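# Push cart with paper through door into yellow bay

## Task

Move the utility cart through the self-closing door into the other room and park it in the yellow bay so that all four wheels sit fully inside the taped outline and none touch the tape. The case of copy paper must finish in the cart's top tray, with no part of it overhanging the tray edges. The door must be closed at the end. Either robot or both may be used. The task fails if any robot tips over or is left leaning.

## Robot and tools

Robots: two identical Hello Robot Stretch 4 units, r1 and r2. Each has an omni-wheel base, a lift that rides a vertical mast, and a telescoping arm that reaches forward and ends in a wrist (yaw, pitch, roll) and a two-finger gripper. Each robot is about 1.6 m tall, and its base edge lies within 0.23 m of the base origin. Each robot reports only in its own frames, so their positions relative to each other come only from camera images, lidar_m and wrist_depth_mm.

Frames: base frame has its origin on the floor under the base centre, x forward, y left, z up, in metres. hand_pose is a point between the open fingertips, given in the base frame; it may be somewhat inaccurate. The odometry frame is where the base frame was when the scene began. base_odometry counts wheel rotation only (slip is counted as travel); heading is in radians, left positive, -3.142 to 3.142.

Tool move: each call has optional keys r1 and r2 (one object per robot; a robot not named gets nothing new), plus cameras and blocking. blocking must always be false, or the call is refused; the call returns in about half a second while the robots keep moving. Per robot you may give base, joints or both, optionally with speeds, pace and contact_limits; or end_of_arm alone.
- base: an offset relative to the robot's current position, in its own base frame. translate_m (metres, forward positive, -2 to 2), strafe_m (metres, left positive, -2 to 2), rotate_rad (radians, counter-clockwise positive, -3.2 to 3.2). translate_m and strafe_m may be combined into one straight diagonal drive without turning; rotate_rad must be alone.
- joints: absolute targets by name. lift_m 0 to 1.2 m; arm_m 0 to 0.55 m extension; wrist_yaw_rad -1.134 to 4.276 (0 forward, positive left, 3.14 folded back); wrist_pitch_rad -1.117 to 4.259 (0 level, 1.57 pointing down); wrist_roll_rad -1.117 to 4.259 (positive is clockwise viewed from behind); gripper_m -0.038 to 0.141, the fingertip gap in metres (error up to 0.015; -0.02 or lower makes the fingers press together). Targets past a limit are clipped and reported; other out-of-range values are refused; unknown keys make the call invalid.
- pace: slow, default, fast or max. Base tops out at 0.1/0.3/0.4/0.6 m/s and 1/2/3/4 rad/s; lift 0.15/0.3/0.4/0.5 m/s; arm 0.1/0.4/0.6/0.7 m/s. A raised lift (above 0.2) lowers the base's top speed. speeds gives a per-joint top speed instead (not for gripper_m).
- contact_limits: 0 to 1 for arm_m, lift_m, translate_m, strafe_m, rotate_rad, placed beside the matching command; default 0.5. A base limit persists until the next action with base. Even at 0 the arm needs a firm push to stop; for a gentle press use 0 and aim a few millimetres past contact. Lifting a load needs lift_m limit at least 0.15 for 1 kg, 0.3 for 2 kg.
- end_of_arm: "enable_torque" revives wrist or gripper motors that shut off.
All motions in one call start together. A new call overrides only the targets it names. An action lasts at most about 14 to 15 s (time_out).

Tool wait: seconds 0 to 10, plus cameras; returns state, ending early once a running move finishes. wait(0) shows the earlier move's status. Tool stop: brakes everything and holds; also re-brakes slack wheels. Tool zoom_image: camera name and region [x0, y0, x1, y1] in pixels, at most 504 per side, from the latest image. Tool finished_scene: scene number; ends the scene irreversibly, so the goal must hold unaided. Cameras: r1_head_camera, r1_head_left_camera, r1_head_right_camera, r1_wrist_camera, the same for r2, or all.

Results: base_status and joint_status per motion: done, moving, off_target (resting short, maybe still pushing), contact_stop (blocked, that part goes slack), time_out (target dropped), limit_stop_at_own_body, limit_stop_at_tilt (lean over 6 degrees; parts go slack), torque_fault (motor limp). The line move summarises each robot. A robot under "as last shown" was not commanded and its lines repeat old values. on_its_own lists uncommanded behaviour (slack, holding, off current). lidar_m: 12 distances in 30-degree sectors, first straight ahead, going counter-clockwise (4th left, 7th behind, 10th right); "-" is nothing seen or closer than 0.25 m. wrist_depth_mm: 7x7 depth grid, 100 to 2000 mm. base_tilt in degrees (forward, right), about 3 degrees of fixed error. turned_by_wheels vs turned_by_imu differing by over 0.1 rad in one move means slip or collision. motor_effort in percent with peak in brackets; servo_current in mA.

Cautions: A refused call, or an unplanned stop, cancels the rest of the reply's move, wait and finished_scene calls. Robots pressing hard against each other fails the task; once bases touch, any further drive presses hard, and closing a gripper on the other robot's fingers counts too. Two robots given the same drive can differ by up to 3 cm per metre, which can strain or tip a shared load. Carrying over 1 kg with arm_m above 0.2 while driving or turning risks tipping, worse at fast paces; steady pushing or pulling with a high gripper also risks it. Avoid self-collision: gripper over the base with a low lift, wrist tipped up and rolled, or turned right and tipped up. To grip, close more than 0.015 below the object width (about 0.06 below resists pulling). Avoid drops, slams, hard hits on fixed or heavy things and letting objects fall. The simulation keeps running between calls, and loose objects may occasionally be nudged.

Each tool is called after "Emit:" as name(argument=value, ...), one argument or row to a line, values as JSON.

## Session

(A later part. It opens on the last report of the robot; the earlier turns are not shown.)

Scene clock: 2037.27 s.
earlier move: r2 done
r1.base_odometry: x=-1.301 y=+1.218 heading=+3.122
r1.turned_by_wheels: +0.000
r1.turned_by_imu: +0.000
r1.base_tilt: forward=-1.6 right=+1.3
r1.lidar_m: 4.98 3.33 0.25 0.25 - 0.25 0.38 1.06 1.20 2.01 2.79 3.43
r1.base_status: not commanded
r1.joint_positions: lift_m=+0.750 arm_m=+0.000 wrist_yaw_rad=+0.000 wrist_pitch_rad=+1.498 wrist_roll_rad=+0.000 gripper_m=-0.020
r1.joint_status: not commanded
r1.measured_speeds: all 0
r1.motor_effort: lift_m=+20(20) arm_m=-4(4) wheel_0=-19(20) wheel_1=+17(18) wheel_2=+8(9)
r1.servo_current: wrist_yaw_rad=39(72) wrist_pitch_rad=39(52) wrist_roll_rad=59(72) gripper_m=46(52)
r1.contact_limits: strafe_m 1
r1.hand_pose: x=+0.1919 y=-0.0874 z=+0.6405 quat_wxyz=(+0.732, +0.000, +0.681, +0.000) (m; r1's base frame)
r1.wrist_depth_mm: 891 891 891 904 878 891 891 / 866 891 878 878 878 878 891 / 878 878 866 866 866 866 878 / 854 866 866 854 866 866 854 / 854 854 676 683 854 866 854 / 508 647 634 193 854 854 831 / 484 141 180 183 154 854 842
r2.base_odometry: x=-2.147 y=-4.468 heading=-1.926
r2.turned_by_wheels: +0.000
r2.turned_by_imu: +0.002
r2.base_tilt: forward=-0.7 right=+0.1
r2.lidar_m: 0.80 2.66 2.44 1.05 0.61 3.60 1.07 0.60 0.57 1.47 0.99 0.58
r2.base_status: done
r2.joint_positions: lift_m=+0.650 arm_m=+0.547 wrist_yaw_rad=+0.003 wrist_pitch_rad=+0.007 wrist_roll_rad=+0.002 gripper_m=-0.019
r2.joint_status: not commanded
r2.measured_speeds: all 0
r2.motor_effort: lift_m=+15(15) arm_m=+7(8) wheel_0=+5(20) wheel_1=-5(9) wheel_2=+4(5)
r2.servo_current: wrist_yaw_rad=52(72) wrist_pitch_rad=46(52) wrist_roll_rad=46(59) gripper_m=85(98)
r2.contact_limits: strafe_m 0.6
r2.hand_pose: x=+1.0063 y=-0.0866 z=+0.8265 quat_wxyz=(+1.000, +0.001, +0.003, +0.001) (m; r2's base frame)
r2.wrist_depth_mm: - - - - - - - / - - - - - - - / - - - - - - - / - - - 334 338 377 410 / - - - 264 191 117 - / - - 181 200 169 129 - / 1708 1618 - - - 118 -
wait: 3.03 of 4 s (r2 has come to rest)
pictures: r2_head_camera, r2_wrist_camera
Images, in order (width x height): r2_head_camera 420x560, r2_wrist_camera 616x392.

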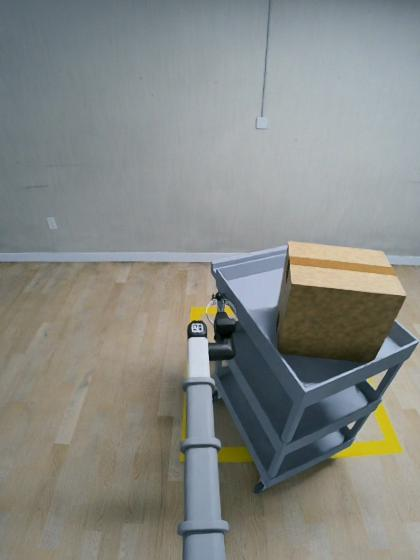

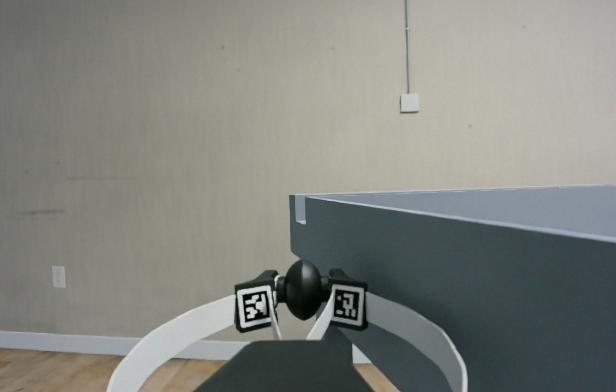

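Emit:
move(
  blocking=false,
  r2={"base":{"strafe_m":0.1},"pace":"fast"},
)

Emit:
wait(
  seconds=1.2,
)

Emit:
move(
  blocking=false,
  r2={"base":{"translate_m":-0.07},"joints":{"arm_m":0.0,"gripper_m":0.141}},
)

Emit:
wait(
  seconds=1.0,
)

Emit:
wait(
  seconds=1.5,
)

Emit:
move(
  blocking=false,
  r2={"base":{"strafe_m":-0.36}},
)

Emit:
wait(
  seconds=2.5,
  cameras=["r2_head_camera","r2_wrist_camera"],
)

Scene clock: 2055.50 s.
move: r2 moving
r1: as last shown
r1.lidar_m: 4.99 3.33 0.25 0.25 - 0.25 0.34 1.07 1.20 2.04 2.79 3.45
r1.motor_effort: lift_m=+20(20) arm_m=-4(4) wheel_0=-18(19) wheel_1=+17(18) wheel_2=+8(8)
r1.servo_current: wrist_yaw_rad=52(65) wrist_pitch_rad=39(46) wrist_roll_rad=46(65) gripper_m=39(46)
r1.contact_limits: strafe_m 1
r1.wrist_depth_mm: 878 891 904 891 904 891 891 / 866 878 866 878 878 878 878 / 866 866 866 878 866 866 866 / 866 854 866 866 854 854 842 / 854 842 668 683 854 854 854 / 508 647 634 192 854 854 831 / 484 141 180 183 153 842 842
r2.base_odometry: x=-2.094 y=-4.487 heading=-1.926
r2.turned_by_wheels: +0.000
r2.turned_by_imu: +0.001
r2.base_tilt: forward=-0.7 right=+0.0
r2.lidar_m: 0.88 2.62 2.38 0.94 0.52 3.79 1.09 0.70 0.59 1.43 0.93 0.62
r2.base_status: strafe_m moving
r2.joint_positions: lift_m=+0.650 arm_m=+0.547 wrist_yaw_rad=+0.003 wrist_pitch_rad=+0.007 wrist_roll_rad=+0.002 gripper_m=-0.019
r2.joint_status: not commanded
r2.measured_speeds: translate_m=+0.001 strafe_m=+0.210 rotate_rad=-0.004 lift_m=+0.000 arm_m=+0.000 wrist_yaw_rad=+0.000 wrist_pitch_rad=+0.000 wrist_roll_rad=+0.000
r2.motor_effort: lift_m=+15(15) arm_m=+7(7) wheel_0=-6(15) wheel_1=+11(14) wheel_2=+1(2)
r2.servo_current: wrist_yaw_rad=39(52) wrist_pitch_rad=46(52) wrist_roll_rad=39(52) gripper_m=91(98)
r2.hand_pose: x=+1.0063 y=-0.0866 z=+0.8265 quat_wxyz=(+1.000, +0.001, +0.003, +0.001) (m; r2's base frame)
r2.wrist_depth_mm: - - - - - - - / - - - - - - - / - - - - - - - / - - - - 301 210 394 / - - - 215 265 182 - / - - 181 200 182 175 153 / 1756 1618 - - - 160 -
pictures: none

Scene clock: 2056.23 s.
earlier move: r2 done
r1.base_odometry: x=-1.301 y=+1.218 heading=+3.122
r1.turned_by_wheels: +0.000
r1.turned_by_imu: +0.000
r1.base_tilt: forward=-1.6 right=+1.3
r1.lidar_m: 5.00 3.36 0.25 0.25 - 0.25 0.37 1.07 1.21 2.01 2.80 3.43
r1.base_status: not commanded
r1.joint_positions: lift_m=+0.750 arm_m=+0.000 wrist_yaw_rad=+0.000 wrist_pitch_rad=+1.498 wrist_roll_rad=+0.000 gripper_m=-0.020
r1.joint_status: not commanded
r1.measured_speeds: all 0
r1.motor_effort: lift_m=+20(20) arm_m=-4(4) wheel_0=-19(19) wheel_1=+18(18) wheel_2=+8(8)
r1.servo_current: wrist_yaw_rad=59(72) wrist_pitch_rad=46(52) wrist_roll_rad=39(65) gripper_m=39(46)
r1.contact_limits: strafe_m 1
r1.hand_pose: x=+0.1919 y=-0.0874 z=+0.6405 quat_wxyz=(+0.732, +0.000, +0.681, +0.000) (m; r1's base frame)
r1.wrist_depth_mm: 878 878 866 891 878 891 904 / 878 878 878 878 891 866 891 / 866 866 878 878 878 866 878 / 866 854 866 854 854 878 866 / 866 854 676 683 854 854 854 / 508 647 647 192 831 842 842 / 488 141 180 183 153 842 842
r2.base_odometry: x=-2.053 y=-4.502 heading=-1.925
r2.turned_by_wheels: +0.000
r2.turned_by_imu: +0.000
r2.base_tilt: forward=-0.7 right=+0.0
r2.lidar_m: 0.96 2.67 2.33 0.99 0.51 4.03 1.14 0.75 0.63 1.45 0.87 0.64
r2.base_status: done
r2.joint_positions: lift_m=+0.650 arm_m=+0.547 wrist_yaw_rad=+0.003 wrist_pitch_rad=+0.007 wrist_roll_rad=+0.002 gripper_m=-0.019
r2.joint_status: not commanded
r2.measured_speeds: all 0
r2.motor_effort: lift_m=+15(15) arm_m=+7(7) wheel_0=+0(15) wheel_1=+1(14) wheel_2=+0(2)
r2.servo_current: wrist_yaw_rad=39(59) wrist_pitch_rad=52(52) wrist_roll_rad=52(52) gripper_m=85(98)
r2.hand_pose: x=+1.0063 y=-0.0866 z=+0.8265 quat_wxyz=(+1.000, +0.001, +0.003, +0.001) (m; r2's base frame)
r2.wrist_depth_mm: - - - - - - - / - - - - - - - / - - - - - - - / - - - - 364 274 - / - - - - 324 250 202 / - - 182 200 170 239 203 / 1756 1576 - - - - -
wait: 0.73 of 1.2 s (r2 has come to rest)
pictures: none

Scene clock: 2056.73 s.
move: r2 moving
r1: as last shown
r1.lidar_m: 4.98 3.32 0.25 0.25 - 0.25 0.36 1.06 1.22 2.03 2.79 3.46
r1.servo_current: wrist_yaw_rad=52(59) wrist_pitch_rad=46(52) wrist_roll_rad=46(52) gripper_m=52(52)
r1.contact_limits: strafe_m 1
r1.wrist_depth_mm: 891 891 917 891 891 878 904 / 866 854 878 878 878 904 878 / 866 854 878 866 878 866 878 / 866 878 878 854 866 866 878 / 866 854 668 691 854 866 866 / 508 647 634 193 854 831 854 / 488 141 180 183 153 842 842
r2.base_odometry: x=-2.042 y=-4.473 heading=-1.926
r2.turned_by_wheels: +0.000
r2.turned_by_imu: +0.000
r2.base_tilt: forward=-0.6 right=+0.1
r2.lidar_m: 0.99 2.70 2.35 0.90 0.48 3.85 1.13 0.76 0.65 1.32 0.94 0.67
r2.base_status: translate_m moving
r2.joint_positions: lift_m=+0.650 arm_m=+0.497 wrist_yaw_rad=+0.003 wrist_pitch_rad=+0.007 wrist_roll_rad=+0.002 gripper_m=+0.005
r2.joint_status: arm_m moving; gripper_m moving
r2.measured_speeds: translate_m=-0.122 strafe_m=-0.001 rotate_rad=+0.001 lift_m=+0.000 arm_m=-0.195 wrist_yaw_rad=+0.000 wrist_pitch_rad=+0.000 wrist_roll_rad=+0.000
r2.motor_effort: lift_m=+15(15) arm_m=-7(10) wheel_0=-6(10) wheel_1=-7(8) wheel_2=+12(13)
r2.servo_current: wrist_yaw_rad=52(59) wrist_pitch_rad=46(59) wrist_roll_rad=52(59) gripper_m=78(85)
r2.hand_pose: x=+0.9560 y=-0.0866 z=+0.8265 quat_wxyz=(+1.000, +0.001, +0.003, +0.001) (m; r2's base frame)
r2.wrist_depth_mm: - - - - - - - / - - - - - - - / - - - - - - - / - - - - 387 294 439 / - - - - 387 282 228 / - - 183 192 174 - - / 1756 1618 - - - - 1618
pictures: none

Scene clock: 2057.73 s.
earlier move: r2 moving
r1.base_odometry: x=-1.301 y=+1.218 heading=+3.122
r1.turned_by_wheels: +0.000
r1.turned_by_imu: +0.000
r1.base_tilt: forward=-1.6 right=+1.3
r1.lidar_m: 4.99 3.34 0.25 0.25 - 0.25 0.36 1.03 1.22 2.02 2.80 3.45
r1.base_status: not commanded
r1.joint_positions: lift_m=+0.750 arm_m=+0.000 wrist_yaw_rad=+0.000 wrist_pitch_rad=+1.498 wrist_roll_rad=+0.000 gripper_m=-0.020
r1.joint_status: not commanded
r1.measured_speeds: all 0
r1.motor_effort: lift_m=+20(20) arm_m=-4(4) wheel_0=-19(19) wheel_1=+17(18) wheel_2=+8(9)
r1.servo_current: wrist_yaw_rad=46(65) wrist_pitch_rad=39(52) wrist_roll_rad=46(65) gripper_m=46(52)
r1.contact_limits: strafe_m 1
r1.hand_pose: x=+0.1919 y=-0.0874 z=+0.6405 quat_wxyz=(+0.732, +0.000, +0.681, +0.000) (m; r1's base frame)
r1.wrist_depth_mm: 878 891 891 891 878 904 878 / 878 866 878 891 878 878 891 / 866 878 866 866 878 878 878 / 866 866 854 866 854 854 866 / 842 842 676 683 854 854 854 / 508 647 627 192 854 842 854 / 488 141 179 183 153 854 842
r2.base_odometry: x=-2.029 y=-4.437 heading=-1.926
r2.turned_by_wheels: +0.000
r2.turned_by_imu: +0.000
r2.base_tilt: forward=-0.7 right=+0.1
r2.lidar_m: 1.01 2.75 2.37 0.76 0.47 3.63 1.10 0.77 0.61 1.11 1.03 0.72
r2.base_status: done
r2.joint_positions: lift_m=+0.650 arm_m=+0.149 wrist_yaw_rad=+0.003 wrist_pitch_rad=+0.007 wrist_roll_rad=+0.002 gripper_m=+0.112
r2.joint_status: arm_m moving; gripper_m moving
r2.measured_speeds: translate_m=+0.000 strafe_m=+0.000 rotate_rad=+0.000 lift_m=+0.000 arm_m=-0.352 wrist_yaw_rad=-0.002 wrist_pitch_rad=+0.000 wrist_roll_rad=+0.000
r2.motor_effort: lift_m=+15(15) arm_m=-7(12) wheel_0=-3(10) wheel_1=-4(9) wheel_2=+3(13)
r2.servo_current: wrist_yaw_rad=52(59) wrist_pitch_rad=46(59) wrist_roll_rad=46(59) gripper_m=137(137)
r2.hand_pose: x=+0.6090 y=-0.0867 z=+0.8265 quat_wxyz=(+1.000, +0.001, +0.003, +0.001) (m; r2's base frame)
r2.wrist_depth_mm: - - - - - - 394 / - - - - - - 384 / - - - - - - 404 / - - - - 741 484 375 / - - - - - 466 347 / - - 198 - 190 - - / 1808 1756 1921 - - - -
wait: 1.00 s; no rest
pictures: none

Scene clock: 2058.90 s.
earlier move: r2 done
r1.base_odometry: x=-1.301 y=+1.218 heading=+3.122
r1.turned_by_wheels: +0.000
r1.turned_by_imu: +0.000
r1.base_tilt: forward=-1.6 right=+1.3
r1.lidar_m: 4.99 3.33 0.25 0.25 - 0.25 0.38 1.02 1.22 2.01 2.79 3.43
r1.base_status: not commanded
r1.joint_positions: lift_m=+0.750 arm_m=+0.000 wrist_yaw_rad=+0.000 wrist_pitch_rad=+1.498 wrist_roll_rad=+0.000 gripper_m=-0.020
r1.joint_status: not commanded
r1.measured_speeds: all 0
r1.motor_effort: lift_m=+20(20) arm_m=-4(4) wheel_0=-19(19) wheel_1=+18(18) wheel_2=+8(9)
r1.servo_current: wrist_yaw_rad=39(72) wrist_pitch_rad=39(52) wrist_roll_rad=46(65) gripper_m=46(52)
r1.contact_limits: strafe_m 1
r1.hand_pose: x=+0.1919 y=-0.0874 z=+0.6405 quat_wxyz=(+0.732, +0.000, +0.681, +0.000) (m; r1's base frame)
r1.wrist_depth_mm: 878 878 891 891 891 891 878 / 878 878 891 866 878 878 866 / 854 878 878 866 866 878 891 / 878 866 878 866 878 854 854 / 854 854 668 683 854 854 854 / 508 654 640 193 842 842 842 / 484 141 181 183 154 831 842
r2.base_odometry: x=-2.029 y=-4.437 heading=-1.926
r2.turned_by_wheels: +0.000
r2.turned_by_imu: +0.000
r2.base_tilt: forward=-0.7 right=+0.1
r2.lidar_m: 0.99 2.72 2.35 0.78 0.46 3.59 1.11 0.79 0.62 1.12 1.02 0.72
r2.base_status: done
r2.joint_positions: lift_m=+0.650 arm_m=+0.000 wrist_yaw_rad=+0.003 wrist_pitch_rad=+0.007 wrist_roll_rad=+0.002 gripper_m=+0.141
r2.joint_status: all done
r2.measured_speeds: all 0
r2.motor_effort: lift_m=+15(15) arm_m=-7(12) wheel_0=-3(10) wheel_1=-4(9) wheel_2=+3(13)
r2.servo_current: wrist_yaw_rad=46(72) wrist_pitch_rad=46(59) wrist_roll_rad=46(59) gripper_m=52(137)
r2.hand_pose: x=+0.4597 y=-0.0867 z=+0.8265 quat_wxyz=(+1.000, +0.001, +0.003, +0.001) (m; r2's base frame)
r2.wrist_depth_mm: - - - - - - - / - - - - - 564 521 / - - - - - 574 525 / - - - - - 539 430 / - - - - - 512 415 / - - - - 212 187 - / 1756 1756 1863 - - - -
wait: 1.17 of 1.5 s (r2 has come to rest)
pictures: none

Scene clock: 2059.40 s.
move: r2 moving
r1: as last shown
r1.lidar_m: 4.99 3.32 0.25 0.25 - 0.25 0.39 1.01 1.19 2.05 2.79 3.43
r1.motor_effort: lift_m=+20(20) arm_m=-4(4) wheel_0=-19(19) wheel_1=+17(18) wheel_2=+8(8)
r1.servo_current: wrist_yaw_rad=59(65) wrist_pitch_rad=39(52) wrist_roll_rad=59(59) gripper_m=39(46)
r1.contact_limits: strafe_m 1
r1.wrist_depth_mm: 878 878 891 878 891 891 891 / 878 878 878 878 878 891 878 / 878 891 866 878 891 878 866 / 854 866 854 854 866 866 854 / 854 854 676 691 854 854 842 / 508 654 647 192 866 842 842 / 484 141 180 183 153 854 842
r2.base_odometry: x=-2.062 y=-4.424 heading=-1.926
r2.turned_by_wheels: +0.000
r2.turned_by_imu: +0.000
r2.base_tilt: forward=-0.6 right=+0.1
r2.lidar_m: 0.93 2.74 2.38 0.79 0.51 3.51 1.04 0.74 0.60 1.15 1.02 0.68
r2.base_status: strafe_m moving
r2.joint_positions: lift_m=+0.650 arm_m=+0.000 wrist_yaw_rad=+0.003 wrist_pitch_rad=+0.007 wrist_roll_rad=+0.002 gripper_m=+0.141
r2.joint_status: not commanded
r2.measured_speeds: translate_m=+0.000 strafe_m=-0.139 rotate_rad=-0.001 lift_m=+0.000 arm_m=+0.000 wrist_yaw_rad=+0.000 wrist_pitch_rad=+0.000 wrist_roll_rad=+0.000
r2.motor_effort: lift_m=+15(15) arm_m=-7(7) wheel_0=+7(13) wheel_1=-10(12) wheel_2=+1(2)
r2.servo_current: wrist_yaw_rad=59(59) wrist_pitch_rad=52(52) wrist_roll_rad=52(52) gripper_m=52(59)
r2.hand_pose: x=+0.4597 y=-0.0867 z=+0.8265 quat_wxyz=(+1.000, +0.001, +0.003, +0.001) (m; r2's base frame)
r2.wrist_depth_mm: - - - - - - - / - - - - - 539 517 / - - - - - 544 517 / - - - - - 525 399 / - - - - - 455 387 / - - - - 212 187 392 / 1863 1756 1863 - - - 379
pictures: none

Scene clock: 2061.43 s.
earlier move: r2 done
r1.base_odometry: x=-1.301 y=+1.218 heading=+3.122
r1.turned_by_wheels: +0.000
r1.turned_by_imu: +0.000
r1.base_tilt: forward=-1.6 right=+1.3
r1.lidar_m: 4.99 3.33 0.25 0.25 - 0.25 0.37 0.96 1.21 2.01 2.79 3.49
r1.base_status: not commanded
r1.joint_positions: lift_m=+0.750 arm_m=+0.000 wrist_yaw_rad=+0.000 wrist_pitch_rad=+1.498 wrist_roll_rad=+0.000 gripper_m=-0.020
r1.joint_status: not commanded
r1.measured_speeds: all 0
r1.motor_effort: lift_m=+20(20) arm_m=-4(4) wheel_0=-19(19) wheel_1=+17(18) wheel_2=+8(9)
r1.servo_current: wrist_yaw_rad=52(72) wrist_pitch_rad=46(52) wrist_roll_rad=52(59) gripper_m=39(52)
r1.contact_limits: strafe_m 1
r1.hand_pose: x=+0.1919 y=-0.0874 z=+0.6405 quat_wxyz=(+0.732, +0.000, +0.681, +0.000) (m; r1's base frame)
r1.wrist_depth_mm: 878 891 891 891 878 891 878 / 891 891 878 878 866 878 878 / 878 866 878 866 878 866 866 / 878 854 854 878 878 866 866 / 842 866 676 691 854 854 854 / 508 654 634 193 854 854 854 / 484 141 180 183 153 854 842
r2.base_odometry: x=-2.366 y=-4.312 heading=-1.926
r2.turned_by_wheels: +0.000
r2.turned_by_imu: +0.000
r2.base_tilt: forward=-0.7 right=+0.1
r2.lidar_m: 0.56 2.70 2.69 0.83 0.81 3.96 0.95 0.32 0.36 1.21 2.20 0.69
r2.base_status: done
r2.joint_positions: lift_m=+0.650 arm_m=+0.000 wrist_yaw_rad=+0.003 wrist_pitch_rad=+0.007 wrist_roll_rad=+0.002 gripper_m=+0.141
r2.joint_status: not commanded
r2.measured_speeds: all 0
r2.motor_effort: lift_m=+15(15) arm_m=-7(7) wheel_0=+1(14) wheel_1=-3(12) wheel_2=+0(2)
r2.servo_current: wrist_yaw_rad=52(59) wrist_pitch_rad=46(59) wrist_roll_rad=52(59) gripper_m=52(59)
r2.hand_pose: x=+0.4597 y=-0.0867 z=+0.8265 quat_wxyz=(+1.000, +0.001, +0.003, +0.001) (m; r2's base frame)
r2.wrist_depth_mm: - - - - - - - / - - - 539 508 - - / - - - 544 508 - - / - - - 549 512 - - / - - - - - - - / - - 387 389 196 - - / 1863 1708 1756 - - - 1756
wait: 2.03 of 2.5 s (r2 has come to rest)
pictures: r2_head_camera, r2_wrist_camera
Images, in order (width x height): r2_head_camera 420x560, r2_wrist_camera 616x392.

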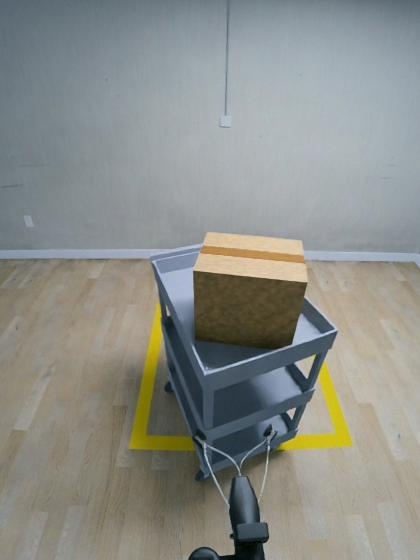

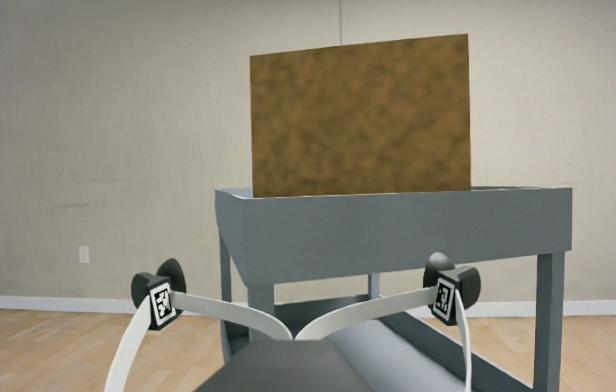

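Emit:
move(
  blocking=false,
  r2={"base":{"translate_m":0.46},"pace":"slow","contact_limits":{"translate_m":0.6}},
)

Emit:
wait(
  seconds=5.5,
  cameras=["r2_head_camera","r2_wrist_camera"],
)

Scene clock: 2070.70 s.
move: r2 moving
r1: as last shown
r1.lidar_m: 4.99 3.34 0.25 0.25 - 0.25 0.36 0.96 1.20 2.05 2.79 3.45
r1.motor_effort: lift_m=+20(20) arm_m=-4(4) wheel_0=-19(19) wheel_1=+18(18) wheel_2=+8(8)
r1.servo_current: wrist_yaw_rad=65(65) wrist_pitch_rad=39(46) wrist_roll_rad=52(59) gripper_m=39(46)
r1.contact_limits: strafe_m 1
r1.wrist_depth_mm: 891 878 891 866 891 878 891 / 866 878 891 891 878 891 878 / 878 878 866 878 866 866 878 / 878 866 854 866 866 878 866 / 854 854 676 691 866 854 866 / 508 654 640 192 854 842 854 / 488 141 180 182 153 842 831
r2.base_odometry: x=-2.370 y=-4.323 heading=-1.926
r2.turned_by_wheels: +0.000
r2.turned_by_imu: +0.001
r2.base_tilt: forward=-0.7 right=+0.1
r2.lidar_m: 0.58 2.73 2.69 0.86 0.83 3.98 0.93 0.33 0.37 1.28 2.24 0.67
r2.base_status: translate_m moving
r2.joint_positions: lift_m=+0.650 arm_m=+0.000 wrist_yaw_rad=+0.003 wrist_pitch_rad=+0.007 wrist_roll_rad=+0.002 gripper_m=+0.141
r2.joint_status: not commanded
r2.measured_speeds: translate_m=+0.048 strafe_m=+0.000 rotate_rad=+0.000 lift_m=+0.000 arm_m=+0.000 wrist_yaw_rad=+0.000 wrist_pitch_rad=+0.000 wrist_roll_rad=+0.000
r2.motor_effort: lift_m=+15(15) arm_m=-7(7) wheel_0=+6(8) wheel_1=+6(7) wheel_2=-8(10)
r2.servo_current: wrist_yaw_rad=46(52) wrist_pitch_rad=46(52) wrist_roll_rad=46(59) gripper_m=46(59)
r2.contact_limits: translate_m 0.6
r2.hand_pose: x=+0.4597 y=-0.0867 z=+0.8265 quat_wxyz=(+1.000, +0.001, +0.003, +0.001) (m; r2's base frame)
r2.wrist_depth_mm: - - - - - - - / - - - 525 496 - - / - - - 535 500 - - / - - - 530 500 - - / - - - - - - - / - - 216 166 192 - - / 1863 1708 1756 - - - -
pictures: none

Scene clock: 2076.10 s.
earlier move: r2 done
r1.base_odometry: x=-1.301 y=+1.218 heading=+3.122
r1.turned_by_wheels: +0.000
r1.turned_by_imu: +0.000
r1.base_tilt: forward=-1.6 right=+1.3
r1.lidar_m: 4.99 3.34 0.25 0.25 - 0.25 0.37 1.42 1.21 2.02 2.79 3.43
r1.base_status: not commanded
r1.joint_positions: lift_m=+0.750 arm_m=+0.000 wrist_yaw_rad=+0.000 wrist_pitch_rad=+1.498 wrist_roll_rad=+0.000 gripper_m=-0.020
r1.joint_status: not commanded
r1.measured_speeds: all 0
r1.motor_effort: lift_m=+20(20) arm_m=-4(4) wheel_0=-19(20) wheel_1=+17(18) wheel_2=+8(9)
r1.servo_current: wrist_yaw_rad=39(72) wrist_pitch_rad=39(52) wrist_roll_rad=52(72) gripper_m=39(52)
r1.contact_limits: strafe_m 1
r1.hand_pose: x=+0.1919 y=-0.0874 z=+0.6405 quat_wxyz=(+0.732, +0.000, +0.681, +0.000) (m; r1's base frame)
r1.wrist_depth_mm: 891 891 891 878 891 891 891 / 878 866 878 878 878 878 878 / 866 854 878 854 866 878 866 / 866 866 878 866 866 866 866 / 842 854 668 691 854 854 866 / 508 647 634 191 842 842 854 / 488 141 180 183 153 842 831
r2.base_odometry: x=-2.526 y=-4.743 heading=-1.926
r2.turned_by_wheels: +0.000
r2.turned_by_imu: +0.000
r2.base_tilt: forward=-0.7 right=+0.1
r2.lidar_m: 0.47 2.23 2.71 2.33 1.05 4.29 0.80 0.72 1.06 2.12 0.68 0.45
r2.base_status: done
r2.joint_positions: lift_m=+0.650 arm_m=+0.000 wrist_yaw_rad=-0.003 wrist_pitch_rad=+0.007 wrist_roll_rad=+0.002 gripper_m=+0.141
r2.joint_status: not commanded
r2.measured_speeds: all 0
r2.motor_effort: lift_m=+15(15) arm_m=+4(7) wheel_0=+5(12) wheel_1=+5(8) wheel_2=-6(15)
r2.servo_current: wrist_yaw_rad=52(59) wrist_pitch_rad=52(52) wrist_roll_rad=46(59) gripper_m=52(59)
r2.contact_limits: translate_m 0.6
r2.hand_pose: x=+0.4590 y=-0.0883 z=+0.8265 quat_wxyz=(+1.000, +0.001, +0.003, -0.001) (m; r2's base frame)
r2.wrist_depth_mm: - - - - 384 340 307 / - - - - 392 343 312 / - - - - 389 347 315 / - - - - 394 347 319 / - - - - - - - / - 204 191 160 187 185 - / 1863 1756 1708 - - - -
wait: 5.40 of 5.5 s (r2 has come to rest)
pictures: r2_head_camera, r2_wrist_camera
Images, in order (width x height): r2_head_camera 420x560, r2_wrist_camera 616x392.

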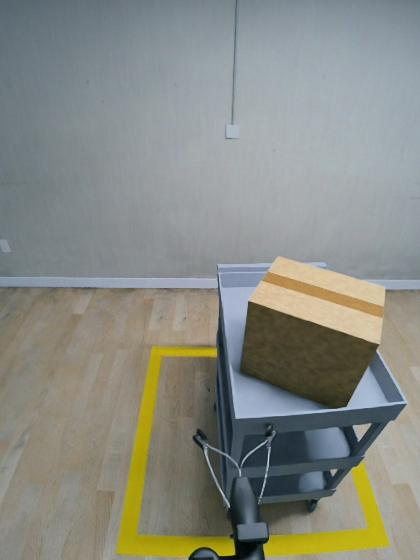

